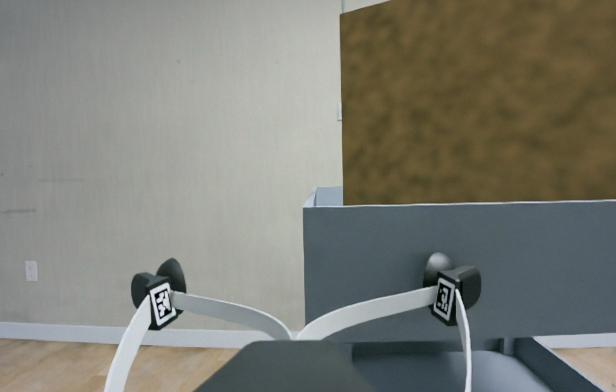

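Emit:
move(
  blocking=false,
  r2={"base":{"translate_m":-0.05}},
)

Emit:
wait(
  seconds=1,
)

Emit:
move(
  blocking=false,
  r2={"base":{"strafe_m":-0.21}},
)

Emit:
wait(
  seconds=1.8,
)

Emit:
move(
  blocking=false,
  r2={"base":{"translate_m":0.15},"pace":"slow","contact_limits":{"translate_m":0.6}},
)

Emit:
wait(
  seconds=2.5,
  cameras=["r2_head_camera","r2_wrist_camera"],
)

Scene clock: 2094.47 s.
move: r2 moving
r1: as last shown
r1.lidar_m: 4.99 3.34 0.25 0.25 - 0.25 0.35 1.39 1.20 2.01 2.80 3.44
r1.motor_effort: lift_m=+20(20) arm_m=-4(4) wheel_0=-19(19) wheel_1=+18(18) wheel_2=+8(8)
r1.servo_current: wrist_yaw_rad=46(72) wrist_pitch_rad=39(46) wrist_roll_rad=46(65) gripper_m=46(46)
r1.contact_limits: strafe_m 1
r1.wrist_depth_mm: 878 891 891 878 891 891 891 / 866 891 866 878 866 878 878 / 878 878 878 866 878 866 878 / 854 866 866 878 854 854 866 / 854 866 668 683 866 854 854 / 508 640 647 192 842 854 854 / 480 141 180 183 154 831 842
r2.base_odometry: x=-2.515 y=-4.714 heading=-1.926
r2.turned_by_wheels: +0.000
r2.turned_by_imu: +0.001
r2.base_tilt: forward=-0.7 right=+0.1
r2.lidar_m: 0.49 2.25 2.68 2.24 1.01 4.22 0.80 0.73 1.02 2.10 0.75 0.48
r2.base_status: translate_m moving
r2.joint_positions: lift_m=+0.650 arm_m=+0.000 wrist_yaw_rad=-0.003 wrist_pitch_rad=+0.007 wrist_roll_rad=+0.002 gripper_m=+0.141
r2.joint_status: not commanded
r2.measured_speeds: translate_m=-0.108 strafe_m=+0.000 rotate_rad=+0.003 lift_m=+0.000 arm_m=+0.000 wrist_yaw_rad=+0.000 wrist_pitch_rad=+0.000 wrist_roll_rad=+0.000
r2.motor_effort: lift_m=+15(15) arm_m=+4(5) wheel_0=-6(9) wheel_1=-5(8) wheel_2=+10(13)
r2.servo_current: wrist_yaw_rad=52(59) wrist_pitch_rad=46(52) wrist_roll_rad=46(52) gripper_m=59(59)
r2.hand_pose: x=+0.4590 y=-0.0883 z=+0.8265 quat_wxyz=(+1.000, +0.001, +0.003, -0.001) (m; r2's base frame)
r2.wrist_depth_mm: - - - - 410 359 324 / - - - - 410 362 332 / - - - - 415 368 336 / - - - - 418 368 338 / - - - - - - - / - - - 160 187 185 - / 1808 1708 1808 - - - -
pictures: none

Scene clock: 2095.17 s.
earlier move: r2 done
r1.base_odometry: x=-1.301 y=+1.218 heading=+3.122
r1.turned_by_wheels: +0.000
r1.turned_by_imu: +0.000
r1.base_tilt: forward=-1.6 right=+1.3
r1.lidar_m: 5.00 3.31 0.25 0.25 - 0.25 0.37 1.40 1.22 2.02 2.79 3.48
r1.base_status: not commanded
r1.joint_positions: lift_m=+0.750 arm_m=+0.000 wrist_yaw_rad=+0.000 wrist_pitch_rad=+1.498 wrist_roll_rad=+0.000 gripper_m=-0.020
r1.joint_status: not commanded
r1.measured_speeds: all 0
r1.motor_effort: lift_m=+20(20) arm_m=-4(4) wheel_0=-19(19) wheel_1=+18(18) wheel_2=+8(8)
r1.servo_current: wrist_yaw_rad=39(72) wrist_pitch_rad=39(46) wrist_roll_rad=46(65) gripper_m=39(46)
r1.contact_limits: strafe_m 1
r1.hand_pose: x=+0.1919 y=-0.0874 z=+0.6405 quat_wxyz=(+0.732, +0.000, +0.681, +0.000) (m; r1's base frame)
r1.wrist_depth_mm: 878 878 891 891 878 878 891 / 891 878 878 891 904 878 891 / 854 878 866 878 866 878 878 / 878 866 866 866 854 866 866 / 866 866 668 691 842 842 854 / 512 647 640 192 854 854 842 / 484 141 180 183 153 842 831
r2.base_odometry: x=-2.508 y=-4.696 heading=-1.926
r2.turned_by_wheels: +0.000
r2.turned_by_imu: +0.000
r2.base_tilt: forward=-0.7 right=+0.0
r2.lidar_m: 0.52 2.28 2.70 2.17 0.99 4.11 0.80 0.69 0.99 2.11 0.76 0.52
r2.base_status: done
r2.joint_positions: lift_m=+0.650 arm_m=+0.000 wrist_yaw_rad=-0.003 wrist_pitch_rad=+0.007 wrist_roll_rad=+0.002 gripper_m=+0.141
r2.joint_status: not commanded
r2.measured_speeds: all 0
r2.motor_effort: lift_m=+15(15) arm_m=+4(5) wheel_0=-2(9) wheel_1=-3(8) wheel_2=+2(13)
r2.servo_current: wrist_yaw_rad=33(65) wrist_pitch_rad=46(52) wrist_roll_rad=39(52) gripper_m=46(59)
r2.hand_pose: x=+0.4590 y=-0.0883 z=+0.8265 quat_wxyz=(+1.000, +0.001, +0.003, -0.001) (m; r2's base frame)
r2.wrist_depth_mm: - - - - 430 377 345 / - - - - 436 379 347 / - - - - 436 382 351 / - - - - 442 387 353 / - - - - - - - / - - 191 157 187 185 - / 1863 1756 1808 - - - -
wait: 0.70 of 1 s (r2 has come to rest)
pictures: none

Scene clock: 2095.67 s.
move: r2 moving
r1: as last shown
r1.lidar_m: 5.00 3.34 0.25 0.25 - 0.25 0.36 1.39 1.22 2.02 2.78 3.47
r1.servo_current: wrist_yaw_rad=46(65) wrist_pitch_rad=46(46) wrist_roll_rad=39(59) gripper_m=39(46)
r1.contact_limits: strafe_m 1
r1.wrist_depth_mm: 878 891 891 866 891 878 878 / 878 866 878 878 891 878 891 / 866 878 878 878 866 878 878 / 866 866 866 878 854 866 866 / 854 866 676 691 854 854 842 / 512 654 634 192 831 842 854 / 480 141 180 183 153 854 842
r2.base_odometry: x=-2.542 y=-4.683 heading=-1.926
r2.turned_by_wheels: +0.000
r2.turned_by_imu: +0.000
r2.base_tilt: forward=-0.7 right=+0.0
r2.lidar_m: 0.52 2.29 2.74 2.20 1.04 4.08 0.72 0.68 1.00 2.07 2.20 0.54
r2.base_status: strafe_m moving
r2.joint_positions: lift_m=+0.650 arm_m=+0.000 wrist_yaw_rad=-0.003 wrist_pitch_rad=+0.007 wrist_roll_rad=+0.002 gripper_m=+0.141
r2.joint_status: not commanded
r2.measured_speeds: translate_m=+0.000 strafe_m=-0.139 rotate_rad=+0.003 lift_m=+0.000 arm_m=+0.000 wrist_yaw_rad=+0.000 wrist_pitch_rad=+0.000 wrist_roll_rad=+0.000
r2.motor_effort: lift_m=+15(15) arm_m=+5(5) wheel_0=+6(12) wheel_1=-11(11) wheel_2=+0(1)
r2.servo_current: wrist_yaw_rad=46(52) wrist_pitch_rad=52(52) wrist_roll_rad=39(52) gripper_m=52(59)
r2.hand_pose: x=+0.4590 y=-0.0882 z=+0.8265 quat_wxyz=(+1.000, +0.001, +0.003, -0.001) (m; r2's base frame)
r2.wrist_depth_mm: - - - - 413 364 330 / - - - 459 415 366 332 / - - - 455 418 368 336 / - - - 466 424 373 340 / - - - - - - - / - - 191 158 187 184 - / 1808 1756 1756 - - - -
pictures: none

Scene clock: 2097.17 s.
earlier move: r2 done
r1.base_odometry: x=-1.301 y=+1.218 heading=+3.122
r1.turned_by_wheels: +0.000
r1.turned_by_imu: +0.000
r1.base_tilt: forward=-1.6 right=+1.3
r1.lidar_m: 5.00 3.33 0.25 0.25 - 0.25 0.35 3.80 1.22 2.04 2.80 3.45
r1.base_status: not commanded
r1.joint_positions: lift_m=+0.750 arm_m=+0.000 wrist_yaw_rad=+0.000 wrist_pitch_rad=+1.498 wrist_roll_rad=+0.000 gripper_m=-0.020
r1.joint_status: not commanded
r1.measured_speeds: all 0
r1.motor_effort: lift_m=+20(20) arm_m=-4(4) wheel_0=-19(20) wheel_1=+18(18) wheel_2=+8(8)
r1.servo_current: wrist_yaw_rad=52(65) wrist_pitch_rad=46(46) wrist_roll_rad=46(72) gripper_m=46(52)
r1.contact_limits: strafe_m 1
r1.hand_pose: x=+0.1919 y=-0.0874 z=+0.6405 quat_wxyz=(+0.732, +0.000, +0.681, +0.000) (m; r1's base frame)
r1.wrist_depth_mm: 891 878 878 878 891 891 891 / 866 878 891 878 891 891 878 / 866 866 878 891 866 878 866 / 854 878 866 866 878 866 866 / 866 866 668 676 866 842 866 / 508 647 634 192 842 842 854 / 488 141 180 183 153 842 854
r2.base_odometry: x=-2.705 y=-4.623 heading=-1.926
r2.turned_by_wheels: +0.000
r2.turned_by_imu: +0.000
r2.base_tilt: forward=-0.6 right=+0.1
r2.lidar_m: 0.50 2.28 2.88 2.20 1.18 4.26 0.63 0.69 0.98 1.91 2.01 0.53
r2.base_status: done
r2.joint_positions: lift_m=+0.650 arm_m=+0.000 wrist_yaw_rad=-0.003 wrist_pitch_rad=+0.007 wrist_roll_rad=+0.002 gripper_m=+0.141
r2.joint_status: not commanded
r2.measured_speeds: all 0
r2.motor_effort: lift_m=+15(15) arm_m=+4(5) wheel_0=+2(13) wheel_1=-3(11) wheel_2=+0(1)
r2.servo_current: wrist_yaw_rad=39(65) wrist_pitch_rad=52(52) wrist_roll_rad=46(52) gripper_m=52(59)
r2.hand_pose: x=+0.4590 y=-0.0882 z=+0.8265 quat_wxyz=(+1.000, +0.001, +0.003, -0.001) (m; r2's base frame)
r2.wrist_depth_mm: - - 421 368 327 - - / - - 436 370 329 462 - / - - 439 377 330 466 - / - - 449 377 334 462 - / - - - - - - - / - 201 191 157 187 185 - / 1756 1661 1618 - - 1661 -
wait: 1.50 of 1.8 s (r2 has come to rest)
pictures: none

Scene clock: 2097.67 s.
move: r2 moving
r1: as last shown
r1.lidar_m: 4.99 3.34 0.25 0.25 - 0.25 0.39 3.79 1.20 2.06 2.77 3.45
r1.motor_effort: lift_m=+20(20) arm_m=-4(4) wheel_0=-19(19) wheel_1=+18(18) wheel_2=+8(8)
r1.servo_current: wrist_yaw_rad=39(65) wrist_pitch_rad=39(52) wrist_roll_rad=39(65) gripper_m=46(46)
r1.contact_limits: strafe_m 1
r1.wrist_depth_mm: 891 904 891 891 866 891 891 / 878 891 891 904 866 878 878 / 878 866 878 866 878 866 866 / 866 866 866 854 878 866 866 / 854 854 676 691 866 842 842 / 512 654 640 193 854 831 854 / 488 141 180 183 154 842 842
r2.base_odometry: x=-2.710 y=-4.634 heading=-1.926
r2.turned_by_wheels: +0.000
r2.turned_by_imu: +0.000
r2.base_tilt: forward=-0.7 right=+0.1
r2.lidar_m: 0.49 2.26 2.92 2.23 1.19 4.28 0.66 0.72 0.99 1.89 2.01 0.51
r2.base_status: translate_m moving
r2.joint_positions: lift_m=+0.650 arm_m=+0.000 wrist_yaw_rad=-0.003 wrist_pitch_rad=+0.007 wrist_roll_rad=+0.002 gripper_m=+0.141
r2.joint_status: not commanded
r2.measured_speeds: translate_m=+0.048 strafe_m=-0.001 rotate_rad=-0.001 lift_m=+0.000 arm_m=+0.000 wrist_yaw_rad=+0.000 wrist_pitch_rad=+0.000 wrist_roll_rad=+0.000
r2.motor_effort: lift_m=+15(15) arm_m=+4(4) wheel_0=+7(8) wheel_1=+4(5) wheel_2=-9(10)
r2.servo_current: wrist_yaw_rad=52(52) wrist_pitch_rad=52(52) wrist_roll_rad=39(52) gripper_m=52(52)
r2.contact_limits: translate_m 0.6
r2.hand_pose: x=+0.4590 y=-0.0882 z=+0.8265 quat_wxyz=(+1.000, +0.001, +0.003, -0.001) (m; r2's base frame)
r2.wrist_depth_mm: - - 413 357 315 - - / - - 421 359 317 436 - / - - 430 364 322 377 - / - - 433 366 324 433 - / - - - - - - - / - 191 190 157 187 185 - / 1756 1618 1576 - - 1661 -
pictures: none

Scene clock: 2099.97 s.
earlier move: r2 done
r1.base_odometry: x=-1.301 y=+1.218 heading=+3.122
r1.turned_by_wheels: +0.000
r1.turned_by_imu: +0.000
r1.base_tilt: forward=-1.5 right=+1.3
r1.lidar_m: 4.97 3.34 0.25 0.25 - 0.25 0.37 3.79 1.22 2.00 2.78 3.45
r1.base_status: not commanded
r1.joint_positions: lift_m=+0.750 arm_m=+0.000 wrist_yaw_rad=+0.000 wrist_pitch_rad=+1.498 wrist_roll_rad=+0.000 gripper_m=-0.020
r1.joint_status: not commanded
r1.measured_speeds: all 0
r1.motor_effort: lift_m=+20(20) arm_m=-4(4) wheel_0=-19(19) wheel_1=+17(18) wheel_2=+8(9)
r1.servo_current: wrist_yaw_rad=39(65) wrist_pitch_rad=46(52) wrist_roll_rad=65(65) gripper_m=46(46)
r1.contact_limits: strafe_m 1
r1.hand_pose: x=+0.1919 y=-0.0874 z=+0.6405 quat_wxyz=(+0.732, +0.000, +0.681, +0.000) (m; r1's base frame)
r1.wrist_depth_mm: 891 878 904 878 891 891 891 / 866 891 866 866 891 891 878 / 866 878 878 866 866 878 866 / 878 866 854 854 878 866 866 / 866 854 683 691 866 854 854 / 504 640 634 192 854 842 854 / 488 141 180 183 153 854 831
r2.base_odometry: x=-2.757 y=-4.763 heading=-1.926
r2.turned_by_wheels: +0.000
r2.turned_by_imu: +0.002
r2.base_tilt: forward=-0.7 right=+0.1
r2.lidar_m: 0.45 2.12 2.89 2.67 1.25 4.26 0.81 0.85 1.23 1.92 2.03 0.49
r2.base_status: done
r2.joint_positions: lift_m=+0.650 arm_m=+0.000 wrist_yaw_rad=-0.003 wrist_pitch_rad=+0.006 wrist_roll_rad=+0.002 gripper_m=+0.141
r2.joint_status: not commanded
r2.measured_speeds: all 0
r2.motor_effort: lift_m=+15(15) arm_m=+4(5) wheel_0=+3(8) wheel_1=+5(10) wheel_2=-6(17)
r2.servo_current: wrist_yaw_rad=52(72) wrist_pitch_rad=46(59) wrist_roll_rad=46(59) gripper_m=59(59)
r2.contact_limits: translate_m 0.6
r2.hand_pose: x=+0.4590 y=-0.0883 z=+0.8266 quat_wxyz=(+1.000, +0.001, +0.003, -0.002) (m; r2's base frame)
r2.wrist_depth_mm: - - 404 345 291 271 - / - - 410 349 298 282 - / - - 418 351 298 274 - / - - 430 353 300 285 - / - - - - - - - / - 189 - - 181 190 - / 1708 273 1661 - - - -
wait: 2.30 of 2.5 s (r2 has come to rest)
pictures: r2_head_camera, r2_wrist_camera
Images, in order (width x height): r2_head_camera 420x560, r2_wrist_camera 616x392.

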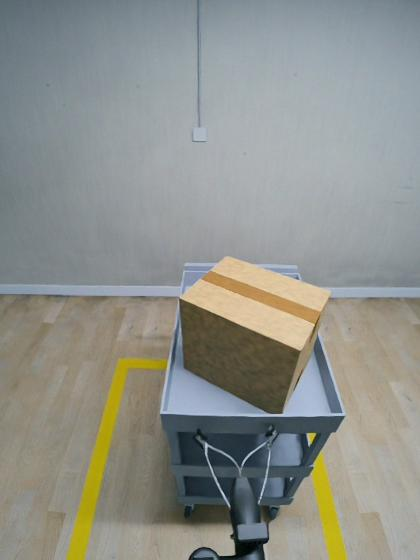

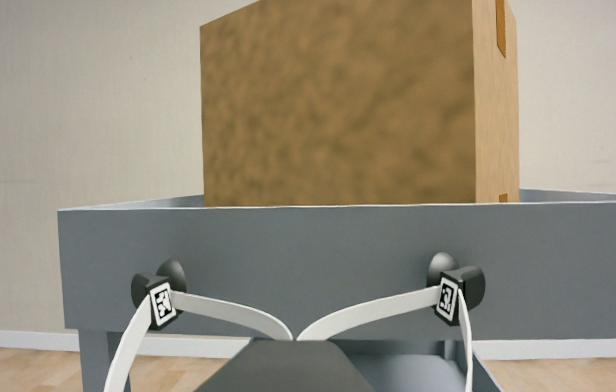

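Emit:
move(
  blocking=false,
  r2={"base":{"translate_m":-0.35}},
)

Emit:
wait(
  seconds=2.2,
  cameras=["r2_head_camera","r2_head_left_camera","r2_head_right_camera"],
)

Scene clock: 2108.20 s.
move: r2 moving
r1: as last shown
r1.base_tilt: forward=-1.6 right=+1.2
r1.lidar_m: 4.98 3.33 0.25 0.25 - 0.25 0.39 3.81 1.23 2.00 2.78 3.46
r1.motor_effort: lift_m=+20(20) arm_m=-4(4) wheel_0=-18(19) wheel_1=+17(18) wheel_2=+8(8)
r1.servo_current: wrist_yaw_rad=59(65) wrist_pitch_rad=46(46) wrist_roll_rad=52(59) gripper_m=39(46)
r1.contact_limits: strafe_m 1
r1.wrist_depth_mm: 904 878 891 878 878 866 878 / 878 866 891 866 891 878 878 / 878 878 878 866 878 854 878 / 866 854 866 866 854 866 866 / 842 854 668 691 866 854 854 / 504 634 640 192 854 842 831 / 480 141 181 183 154 854 842
r2.base_odometry: x=-2.747 y=-4.734 heading=-1.926
r2.turned_by_wheels: +0.000
r2.turned_by_imu: +0.000
r2.base_tilt: forward=-0.7 right=+0.1
r2.lidar_m: 0.50 2.14 2.87 2.57 1.24 4.29 0.77 0.82 1.19 1.90 2.04 0.52
r2.base_status: translate_m moving
r2.joint_positions: lift_m=+0.650 arm_m=+0.000 wrist_yaw_rad=-0.003 wrist_pitch_rad=+0.006 wrist_roll_rad=+0.002 gripper_m=+0.141
r2.joint_status: not commanded
r2.measured_speeds: translate_m=-0.121 strafe_m=-0.001 rotate_rad=+0.001 lift_m=+0.000 arm_m=+0.000 wrist_yaw_rad=+0.000 wrist_pitch_rad=+0.000 wrist_roll_rad=+0.000
r2.motor_effort: lift_m=+15(15) arm_m=+4(4) wheel_0=-5(9) wheel_1=-7(8) wheel_2=+12(12)
r2.servo_current: wrist_yaw_rad=39(59) wrist_pitch_rad=46(52) wrist_roll_rad=46(59) gripper_m=52(52)
r2.hand_pose: x=+0.4590 y=-0.0883 z=+0.8266 quat_wxyz=(+1.000, +0.001, +0.003, -0.001) (m; r2's base frame)
r2.wrist_depth_mm: - - 430 375 317 298 - / - - 442 377 319 330 - / - - 439 379 322 330 - / - - 452 384 324 330 - / - - - - - - - / - 201 - 157 187 185 - / 1756 319 1661 - - - -
pictures: none

Scene clock: 2110.37 s.
earlier move: r2 done
r1.base_odometry: x=-1.301 y=+1.218 heading=+3.122
r1.turned_by_wheels: +0.000
r1.turned_by_imu: +0.000
r1.base_tilt: forward=-1.5 right=+1.3
r1.lidar_m: 4.97 3.32 0.25 0.25 - 0.25 0.37 3.78 1.21 2.03 2.78 3.46
r1.base_status: not commanded
r1.joint_positions: lift_m=+0.750 arm_m=+0.000 wrist_yaw_rad=+0.000 wrist_pitch_rad=+1.498 wrist_roll_rad=+0.000 gripper_m=-0.020
r1.joint_status: not commanded
r1.measured_speeds: all 0
r1.motor_effort: lift_m=+20(20) arm_m=-4(4) wheel_0=-19(19) wheel_1=+17(18) wheel_2=+9(9)
r1.servo_current: wrist_yaw_rad=46(65) wrist_pitch_rad=39(52) wrist_roll_rad=46(65) gripper_m=39(52)
r1.contact_limits: strafe_m 1
r1.hand_pose: x=+0.1919 y=-0.0874 z=+0.6405 quat_wxyz=(+0.732, +0.000, +0.681, +0.000) (m; r1's base frame)
r1.wrist_depth_mm: 891 878 891 891 891 878 891 / 878 878 878 878 878 866 866 / 878 866 866 866 866 866 866 / 854 866 866 866 866 866 854 / 854 866 676 691 866 866 854 / 508 647 634 192 842 842 866 / 484 141 180 183 153 842 842
r2.base_odometry: x=-2.636 y=-4.435 heading=-1.926
r2.turned_by_wheels: +0.000
r2.turned_by_imu: +0.000
r2.base_tilt: forward=-0.7 right=+0.0
r2.lidar_m: 0.81 2.49 2.90 1.53 1.08 4.28 0.46 0.50 0.68 1.87 2.03 0.82
r2.base_status: done
r2.joint_positions: lift_m=+0.650 arm_m=+0.000 wrist_yaw_rad=-0.003 wrist_pitch_rad=+0.006 wrist_roll_rad=+0.002 gripper_m=+0.141
r2.joint_status: not commanded
r2.measured_speeds: all 0
r2.motor_effort: lift_m=+15(15) arm_m=+4(5) wheel_0=-4(11) wheel_1=-3(10) wheel_2=+2(15)
r2.servo_current: wrist_yaw_rad=39(59) wrist_pitch_rad=52(52) wrist_roll_rad=46(59) gripper_m=52(59)
r2.hand_pose: x=+0.4590 y=-0.0882 z=+0.8266 quat_wxyz=(+1.000, +0.001, +0.003, -0.001) (m; r2's base frame)
r2.wrist_depth_mm: - - - - - - - / - - - 750 668 - - / - - - 699 634 - - / - - - 707 647 - - / - - - - - - - / - - 621 166 187 203 - / 1808 1756 1708 - - 1661 1708
wait: 2.17 of 2.2 s (r2 has come to rest)
pictures: r2_head_camera, r2_head_left_camera, r2_head_right_camera
Images, in order (width x height): r2_head_camera 420x560, r2_head_left_camera 420x672, r2_head_right_camera 420x672.

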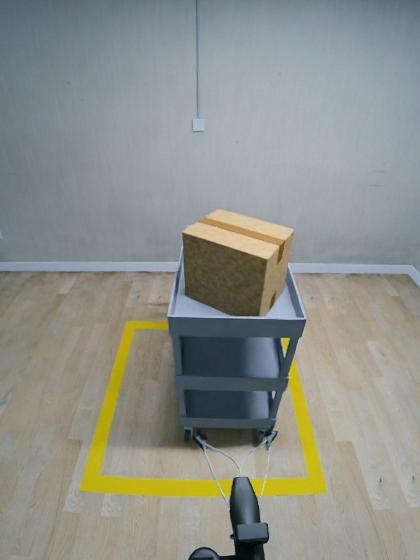

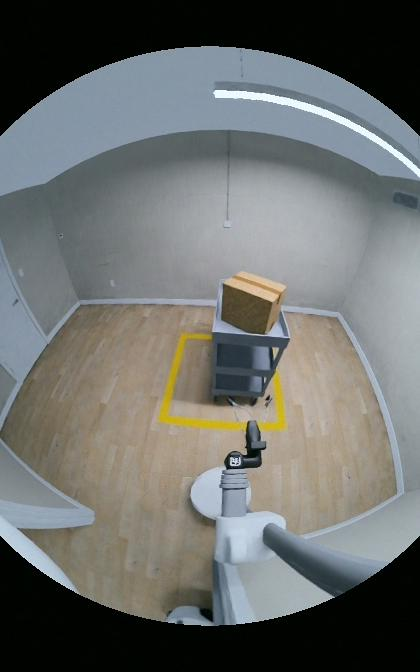

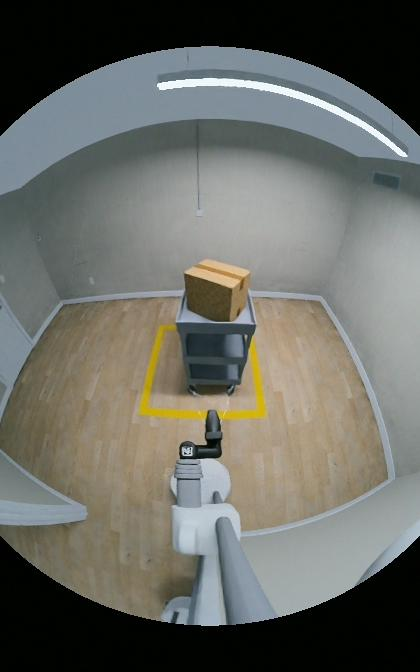

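Emit:
zoom_image(
  camera="r2_head_camera",
  region=[150, 200, 330, 350],
)

Emit:
zoom_image(
  camera="r2_head_left_camera",
  region=[190, 250, 310, 350],
)

Scaled by 2.800 from the camera's 420x560 image, which has a finer 1200x1600 frame.

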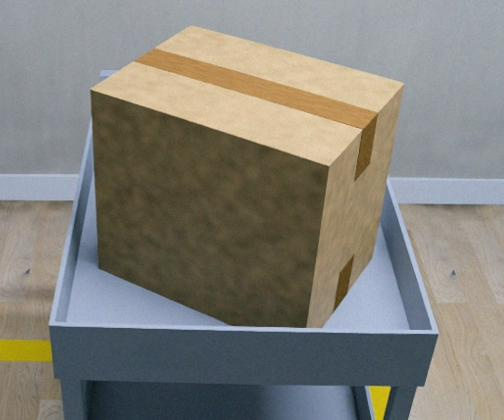

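Scaled by 4.200 from the camera's 420x672 image, which has a finer 600x960 frame.

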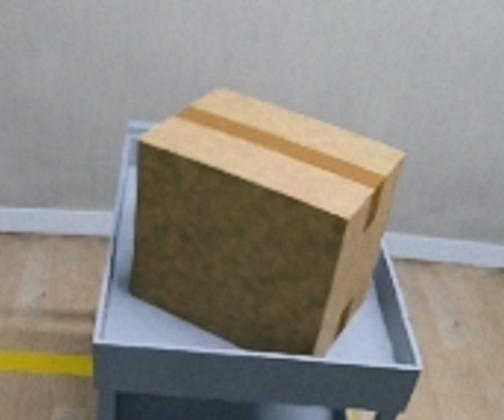

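Emit:
move(
  blocking=false,
  r1={"base":{"translate_m":1.3,"strafe_m":-0.1}},
)

Emit:
wait(
  seconds=6,
  cameras=["r1_head_left_camera","r2_head_right_camera"],
)

Scene clock: 2125.27 s.
move: r1 moving
r1.base_odometry: x=-1.332 y=+1.220 heading=+3.123
r1.turned_by_wheels: +0.001
r1.turned_by_imu: +0.000
r1.base_tilt: forward=-1.6 right=+1.3
r1.lidar_m: 4.96 3.32 0.25 0.25 - 0.25 0.38 3.81 1.23 2.10 2.80 3.45
r1.base_status: translate_m moving; strafe_m moving
r1.joint_positions: lift_m=+0.750 arm_m=+0.000 wrist_yaw_rad=+0.000 wrist_pitch_rad=+1.498 wrist_roll_rad=+0.000 gripper_m=-0.020
r1.joint_status: not commanded
r1.measured_speeds: translate_m=+0.121 strafe_m=-0.011 rotate_rad=+0.004 lift_m=+0.000 arm_m=+0.000 wrist_yaw_rad=+0.000 wrist_pitch_rad=+0.000 wrist_roll_rad=+0.000
r1.motor_effort: lift_m=+20(20) arm_m=-4(4) wheel_0=+6(19) wheel_1=+9(20) wheel_2=-8(8)
r1.servo_current: wrist_yaw_rad=52(65) wrist_pitch_rad=46(52) wrist_roll_rad=52(59) gripper_m=39(52)
r1.hand_pose: x=+0.1919 y=-0.0874 z=+0.6405 quat_wxyz=(+0.732, +0.000, +0.681, +0.000) (m; r1's base frame)
r1.wrist_depth_mm: 904 891 891 878 891 878 891 / 878 891 878 878 866 878 866 / 866 866 878 866 866 878 878 / 854 866 866 866 866 854 866 / 854 854 668 676 854 854 842 / 530 647 634 192 854 842 842 / 484 141 180 183 154 831 842
r2: as last shown
r2.lidar_m: 0.79 2.47 2.90 1.53 1.08 4.29 0.45 0.50 0.71 1.90 2.00 0.84
r2.motor_effort: lift_m=+15(15) arm_m=+4(4) wheel_0=-4(4) wheel_1=-3(4) wheel_2=+2(2)
r2.servo_current: wrist_yaw_rad=46(52) wrist_pitch_rad=46(52) wrist_roll_rad=39(59) gripper_m=52(59)
r2.wrist_depth_mm: - - - - - - - / - - - 741 676 - - / - - - 699 640 - - / - - - 707 647 - - / - - - - - - - / - - 621 166 187 204 - / 1863 1756 1708 - - 1708 1708
pictures: none

Scene clock: 2130.60 s.
earlier move: r1 done
r1.base_odometry: x=-2.599 y=+1.343 heading=+3.123
r1.turned_by_wheels: +0.000
r1.turned_by_imu: -0.001
r1.base_tilt: forward=-1.6 right=+1.3
r1.lidar_m: 3.72 3.76 2.48 2.25 2.30 2.26 1.89 1.80 2.59 2.46 2.50 3.06
r1.base_status: done
r1.joint_positions: lift_m=+0.750 arm_m=+0.000 wrist_yaw_rad=+0.000 wrist_pitch_rad=+1.498 wrist_roll_rad=+0.000 gripper_m=-0.020
r1.joint_status: not commanded
r1.measured_speeds: all 0
r1.motor_effort: lift_m=+20(20) arm_m=-4(4) wheel_0=+3(19) wheel_1=+2(20) wheel_2=+0(9)
r1.servo_current: wrist_yaw_rad=59(78) wrist_pitch_rad=46(52) wrist_roll_rad=52(78) gripper_m=39(52)
r1.hand_pose: x=+0.1919 y=-0.0874 z=+0.6405 quat_wxyz=(+0.732, +0.000, +0.681, +0.000) (m; r1's base frame)
r1.wrist_depth_mm: 878 878 878 904 891 891 891 / 878 891 878 891 878 866 866 / 866 878 878 878 866 866 866 / 866 854 866 878 866 854 866 / 842 842 661 691 866 854 854 / 854 842 634 192 842 842 854 / 831 842 180 183 153 842 854
r2.base_odometry: x=-2.636 y=-4.435 heading=-1.926
r2.turned_by_wheels: +0.000
r2.turned_by_imu: +0.001
r2.base_tilt: forward=-0.7 right=+0.0
r2.lidar_m: 0.80 2.47 2.93 1.54 1.00 0.59 0.44 0.50 0.71 1.88 2.00 0.84
r2.base_status: not commanded
r2.joint_positions: lift_m=+0.650 arm_m=+0.000 wrist_yaw_rad=-0.003 wrist_pitch_rad=+0.006 wrist_roll_rad=+0.002 gripper_m=+0.141
r2.joint_status: not commanded
r2.measured_speeds: all 0
r2.motor_effort: lift_m=+15(15) arm_m=+4(5) wheel_0=-3(4) wheel_1=-3(4) wheel_2=+2(3)
r2.servo_current: wrist_yaw_rad=52(59) wrist_pitch_rad=46(52) wrist_roll_rad=46(65) gripper_m=52(65)
r2.hand_pose: x=+0.4590 y=-0.0882 z=+0.8266 quat_wxyz=(+1.000, +0.001, +0.003, -0.001) (m; r2's base frame)
r2.wrist_depth_mm: - - - - - - - / - - - 723 676 - - / - - - 699 634 - - / - - - 707 647 - - / - - - - - - - / - - 627 166 187 204 - / 1863 1756 1756 - - 1661 1756
wait: 5.33 of 6 s (r1 has come to rest)
pictures: r1_head_left_camera, r2_head_right_camera
Images, in order (width x height): r1_head_left_camera 420x672, r2_head_right_camera 420x672.

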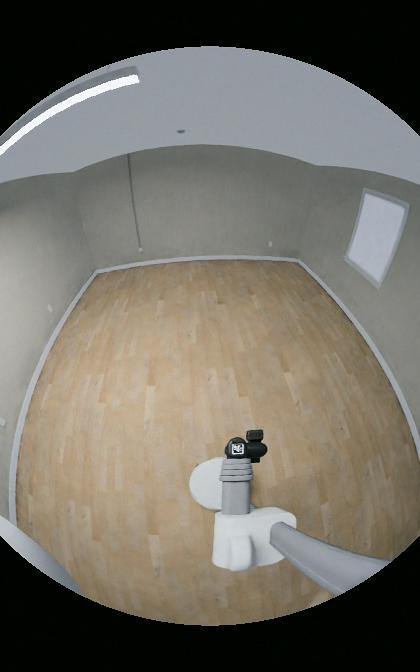

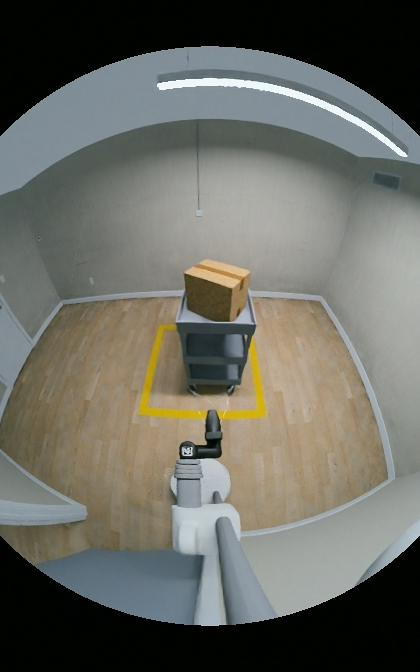

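Emit:
move(
  blocking=false,
  r1={"base":{"rotate_rad":3.0}},
)

Emit:
wait(
  seconds=4,
  cameras=["r1_head_camera","r2_head_left_camera"],
)

Scene clock: 2136.13 s.
move: r1 moving
r1.base_odometry: x=-2.599 y=+1.343 heading=-2.909
r1.turned_by_wheels: +0.252
r1.turned_by_imu: +0.252
r1.base_tilt: forward=-1.6 right=+1.3
r1.lidar_m: 3.72 2.95 2.30 2.24 2.42 2.09 2.01 2.23 2.52 2.48 2.68 3.78
r1.base_status: rotate_rad moving
r1.joint_positions: lift_m=+0.750 arm_m=+0.000 wrist_yaw_rad=+0.000 wrist_pitch_rad=+1.498 wrist_roll_rad=+0.000 gripper_m=-0.020
r1.joint_status: not commanded
r1.measured_speeds: translate_m=-0.001 strafe_m=+0.001 rotate_rad=+0.974 lift_m=+0.000 arm_m=+0.000 wrist_yaw_rad=+0.000 wrist_pitch_rad=+0.000 wrist_roll_rad=+0.000
r1.motor_effort: lift_m=+20(20) arm_m=-4(4) wheel_0=-5(9) wheel_1=-6(8) wheel_2=-8(8)
r1.servo_current: wrist_yaw_rad=59(65) wrist_pitch_rad=46(46) wrist_roll_rad=46(65) gripper_m=46(46)
r1.hand_pose: x=+0.1919 y=-0.0874 z=+0.6405 quat_wxyz=(+0.732, +0.000, +0.681, +0.000) (m; r1's base frame)
r1.wrist_depth_mm: 866 891 891 891 878 878 891 / 866 891 866 878 878 891 878 / 866 866 878 878 854 866 878 / 866 866 866 854 866 854 866 / 854 854 661 691 854 866 854 / 842 842 640 192 854 842 854 / 842 842 180 183 153 842 842
r2: as last shown
r2.base_tilt: forward=-0.7 right=+0.1
r2.lidar_m: 0.80 2.48 2.92 1.56 0.74 0.55 0.44 0.47 0.69 1.90 2.02 0.85
r2.motor_effort: lift_m=+15(15) arm_m=+4(4) wheel_0=-3(4) wheel_1=-3(4) wheel_2=+2(2)
r2.servo_current: wrist_yaw_rad=46(59) wrist_pitch_rad=46(52) wrist_roll_rad=46(59) gripper_m=46(52)
r2.wrist_depth_mm: - - - - - - - / - - - 723 683 - - / - - - 707 634 - - / - - - 707 640 - - / - - - - - - - / - - 621 166 187 204 - / 1808 1708 1708 - - 1708 1661
pictures: none

Scene clock: 2138.43 s.
earlier move: r1 done
r1.base_odometry: x=-2.599 y=+1.343 heading=-0.161
r1.turned_by_wheels: +2.748
r1.turned_by_imu: +2.763
r1.base_tilt: forward=-1.6 right=+1.3
r1.lidar_m: 2.04 2.03 2.31 2.47 2.45 2.81 3.75 3.73 2.71 2.26 2.21 2.40
r1.base_status: done
r1.joint_positions: lift_m=+0.750 arm_m=+0.000 wrist_yaw_rad=+0.000 wrist_pitch_rad=+1.498 wrist_roll_rad=+0.000 gripper_m=-0.020
r1.joint_status: not commanded
r1.measured_speeds: all 0
r1.motor_effort: lift_m=+20(20) arm_m=-4(4) wheel_0=-2(10) wheel_1=+0(9) wheel_2=+0(9)
r1.servo_current: wrist_yaw_rad=52(65) wrist_pitch_rad=39(46) wrist_roll_rad=39(72) gripper_m=39(52)
r1.hand_pose: x=+0.1919 y=-0.0874 z=+0.6405 quat_wxyz=(+0.732, +0.000, +0.681, +0.000) (m; r1's base frame)
r1.wrist_depth_mm: 878 891 891 891 904 891 878 / 866 878 866 866 878 878 866 / 878 878 878 878 891 866 866 / 878 854 854 866 866 854 866 / 866 866 668 723 854 854 854 / 854 842 634 192 854 854 854 / 842 842 180 183 153 842 842
r2.base_odometry: x=-2.636 y=-4.435 heading=-1.926
r2.turned_by_wheels: +0.000
r2.turned_by_imu: +0.000
r2.base_tilt: forward=-0.7 right=+0.1
r2.lidar_m: 0.82 2.51 2.92 1.54 0.75 0.56 0.41 0.48 0.70 1.88 2.01 0.83
r2.base_status: not commanded
r2.joint_positions: lift_m=+0.650 arm_m=+0.000 wrist_yaw_rad=-0.003 wrist_pitch_rad=+0.006 wrist_roll_rad=+0.002 gripper_m=+0.141
r2.joint_status: not commanded
r2.measured_speeds: all 0
r2.motor_effort: lift_m=+15(15) arm_m=+4(4) wheel_0=-4(4) wheel_1=-3(4) wheel_2=+2(3)
r2.servo_current: wrist_yaw_rad=52(59) wrist_pitch_rad=52(52) wrist_roll_rad=46(59) gripper_m=46(59)
r2.hand_pose: x=+0.4590 y=-0.0882 z=+0.8266 quat_wxyz=(+1.000, +0.001, +0.003, -0.001) (m; r2's base frame)
r2.wrist_depth_mm: - - - - - - - / - - - 732 676 - - / - - - 707 640 - - / - - - 707 640 - - / - - - - - - - / - - 621 166 187 204 - / 1808 1708 1756 - - 1661 1708
wait: 2.30 of 4 s (r1 has come to rest)
pictures: r1_head_camera, r2_head_left_camera
Images, in order (width x height): r1_head_camera 420x560, r2_head_left_camera 420x672.

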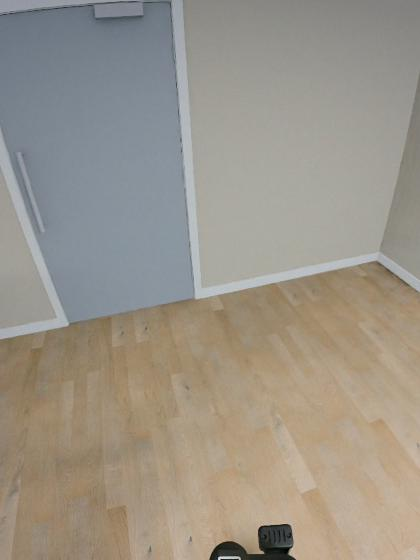

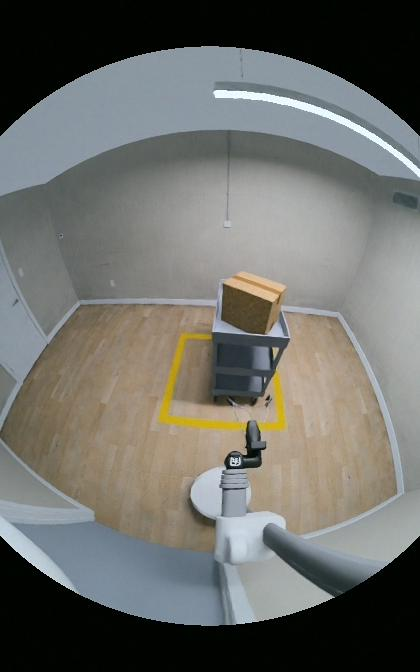

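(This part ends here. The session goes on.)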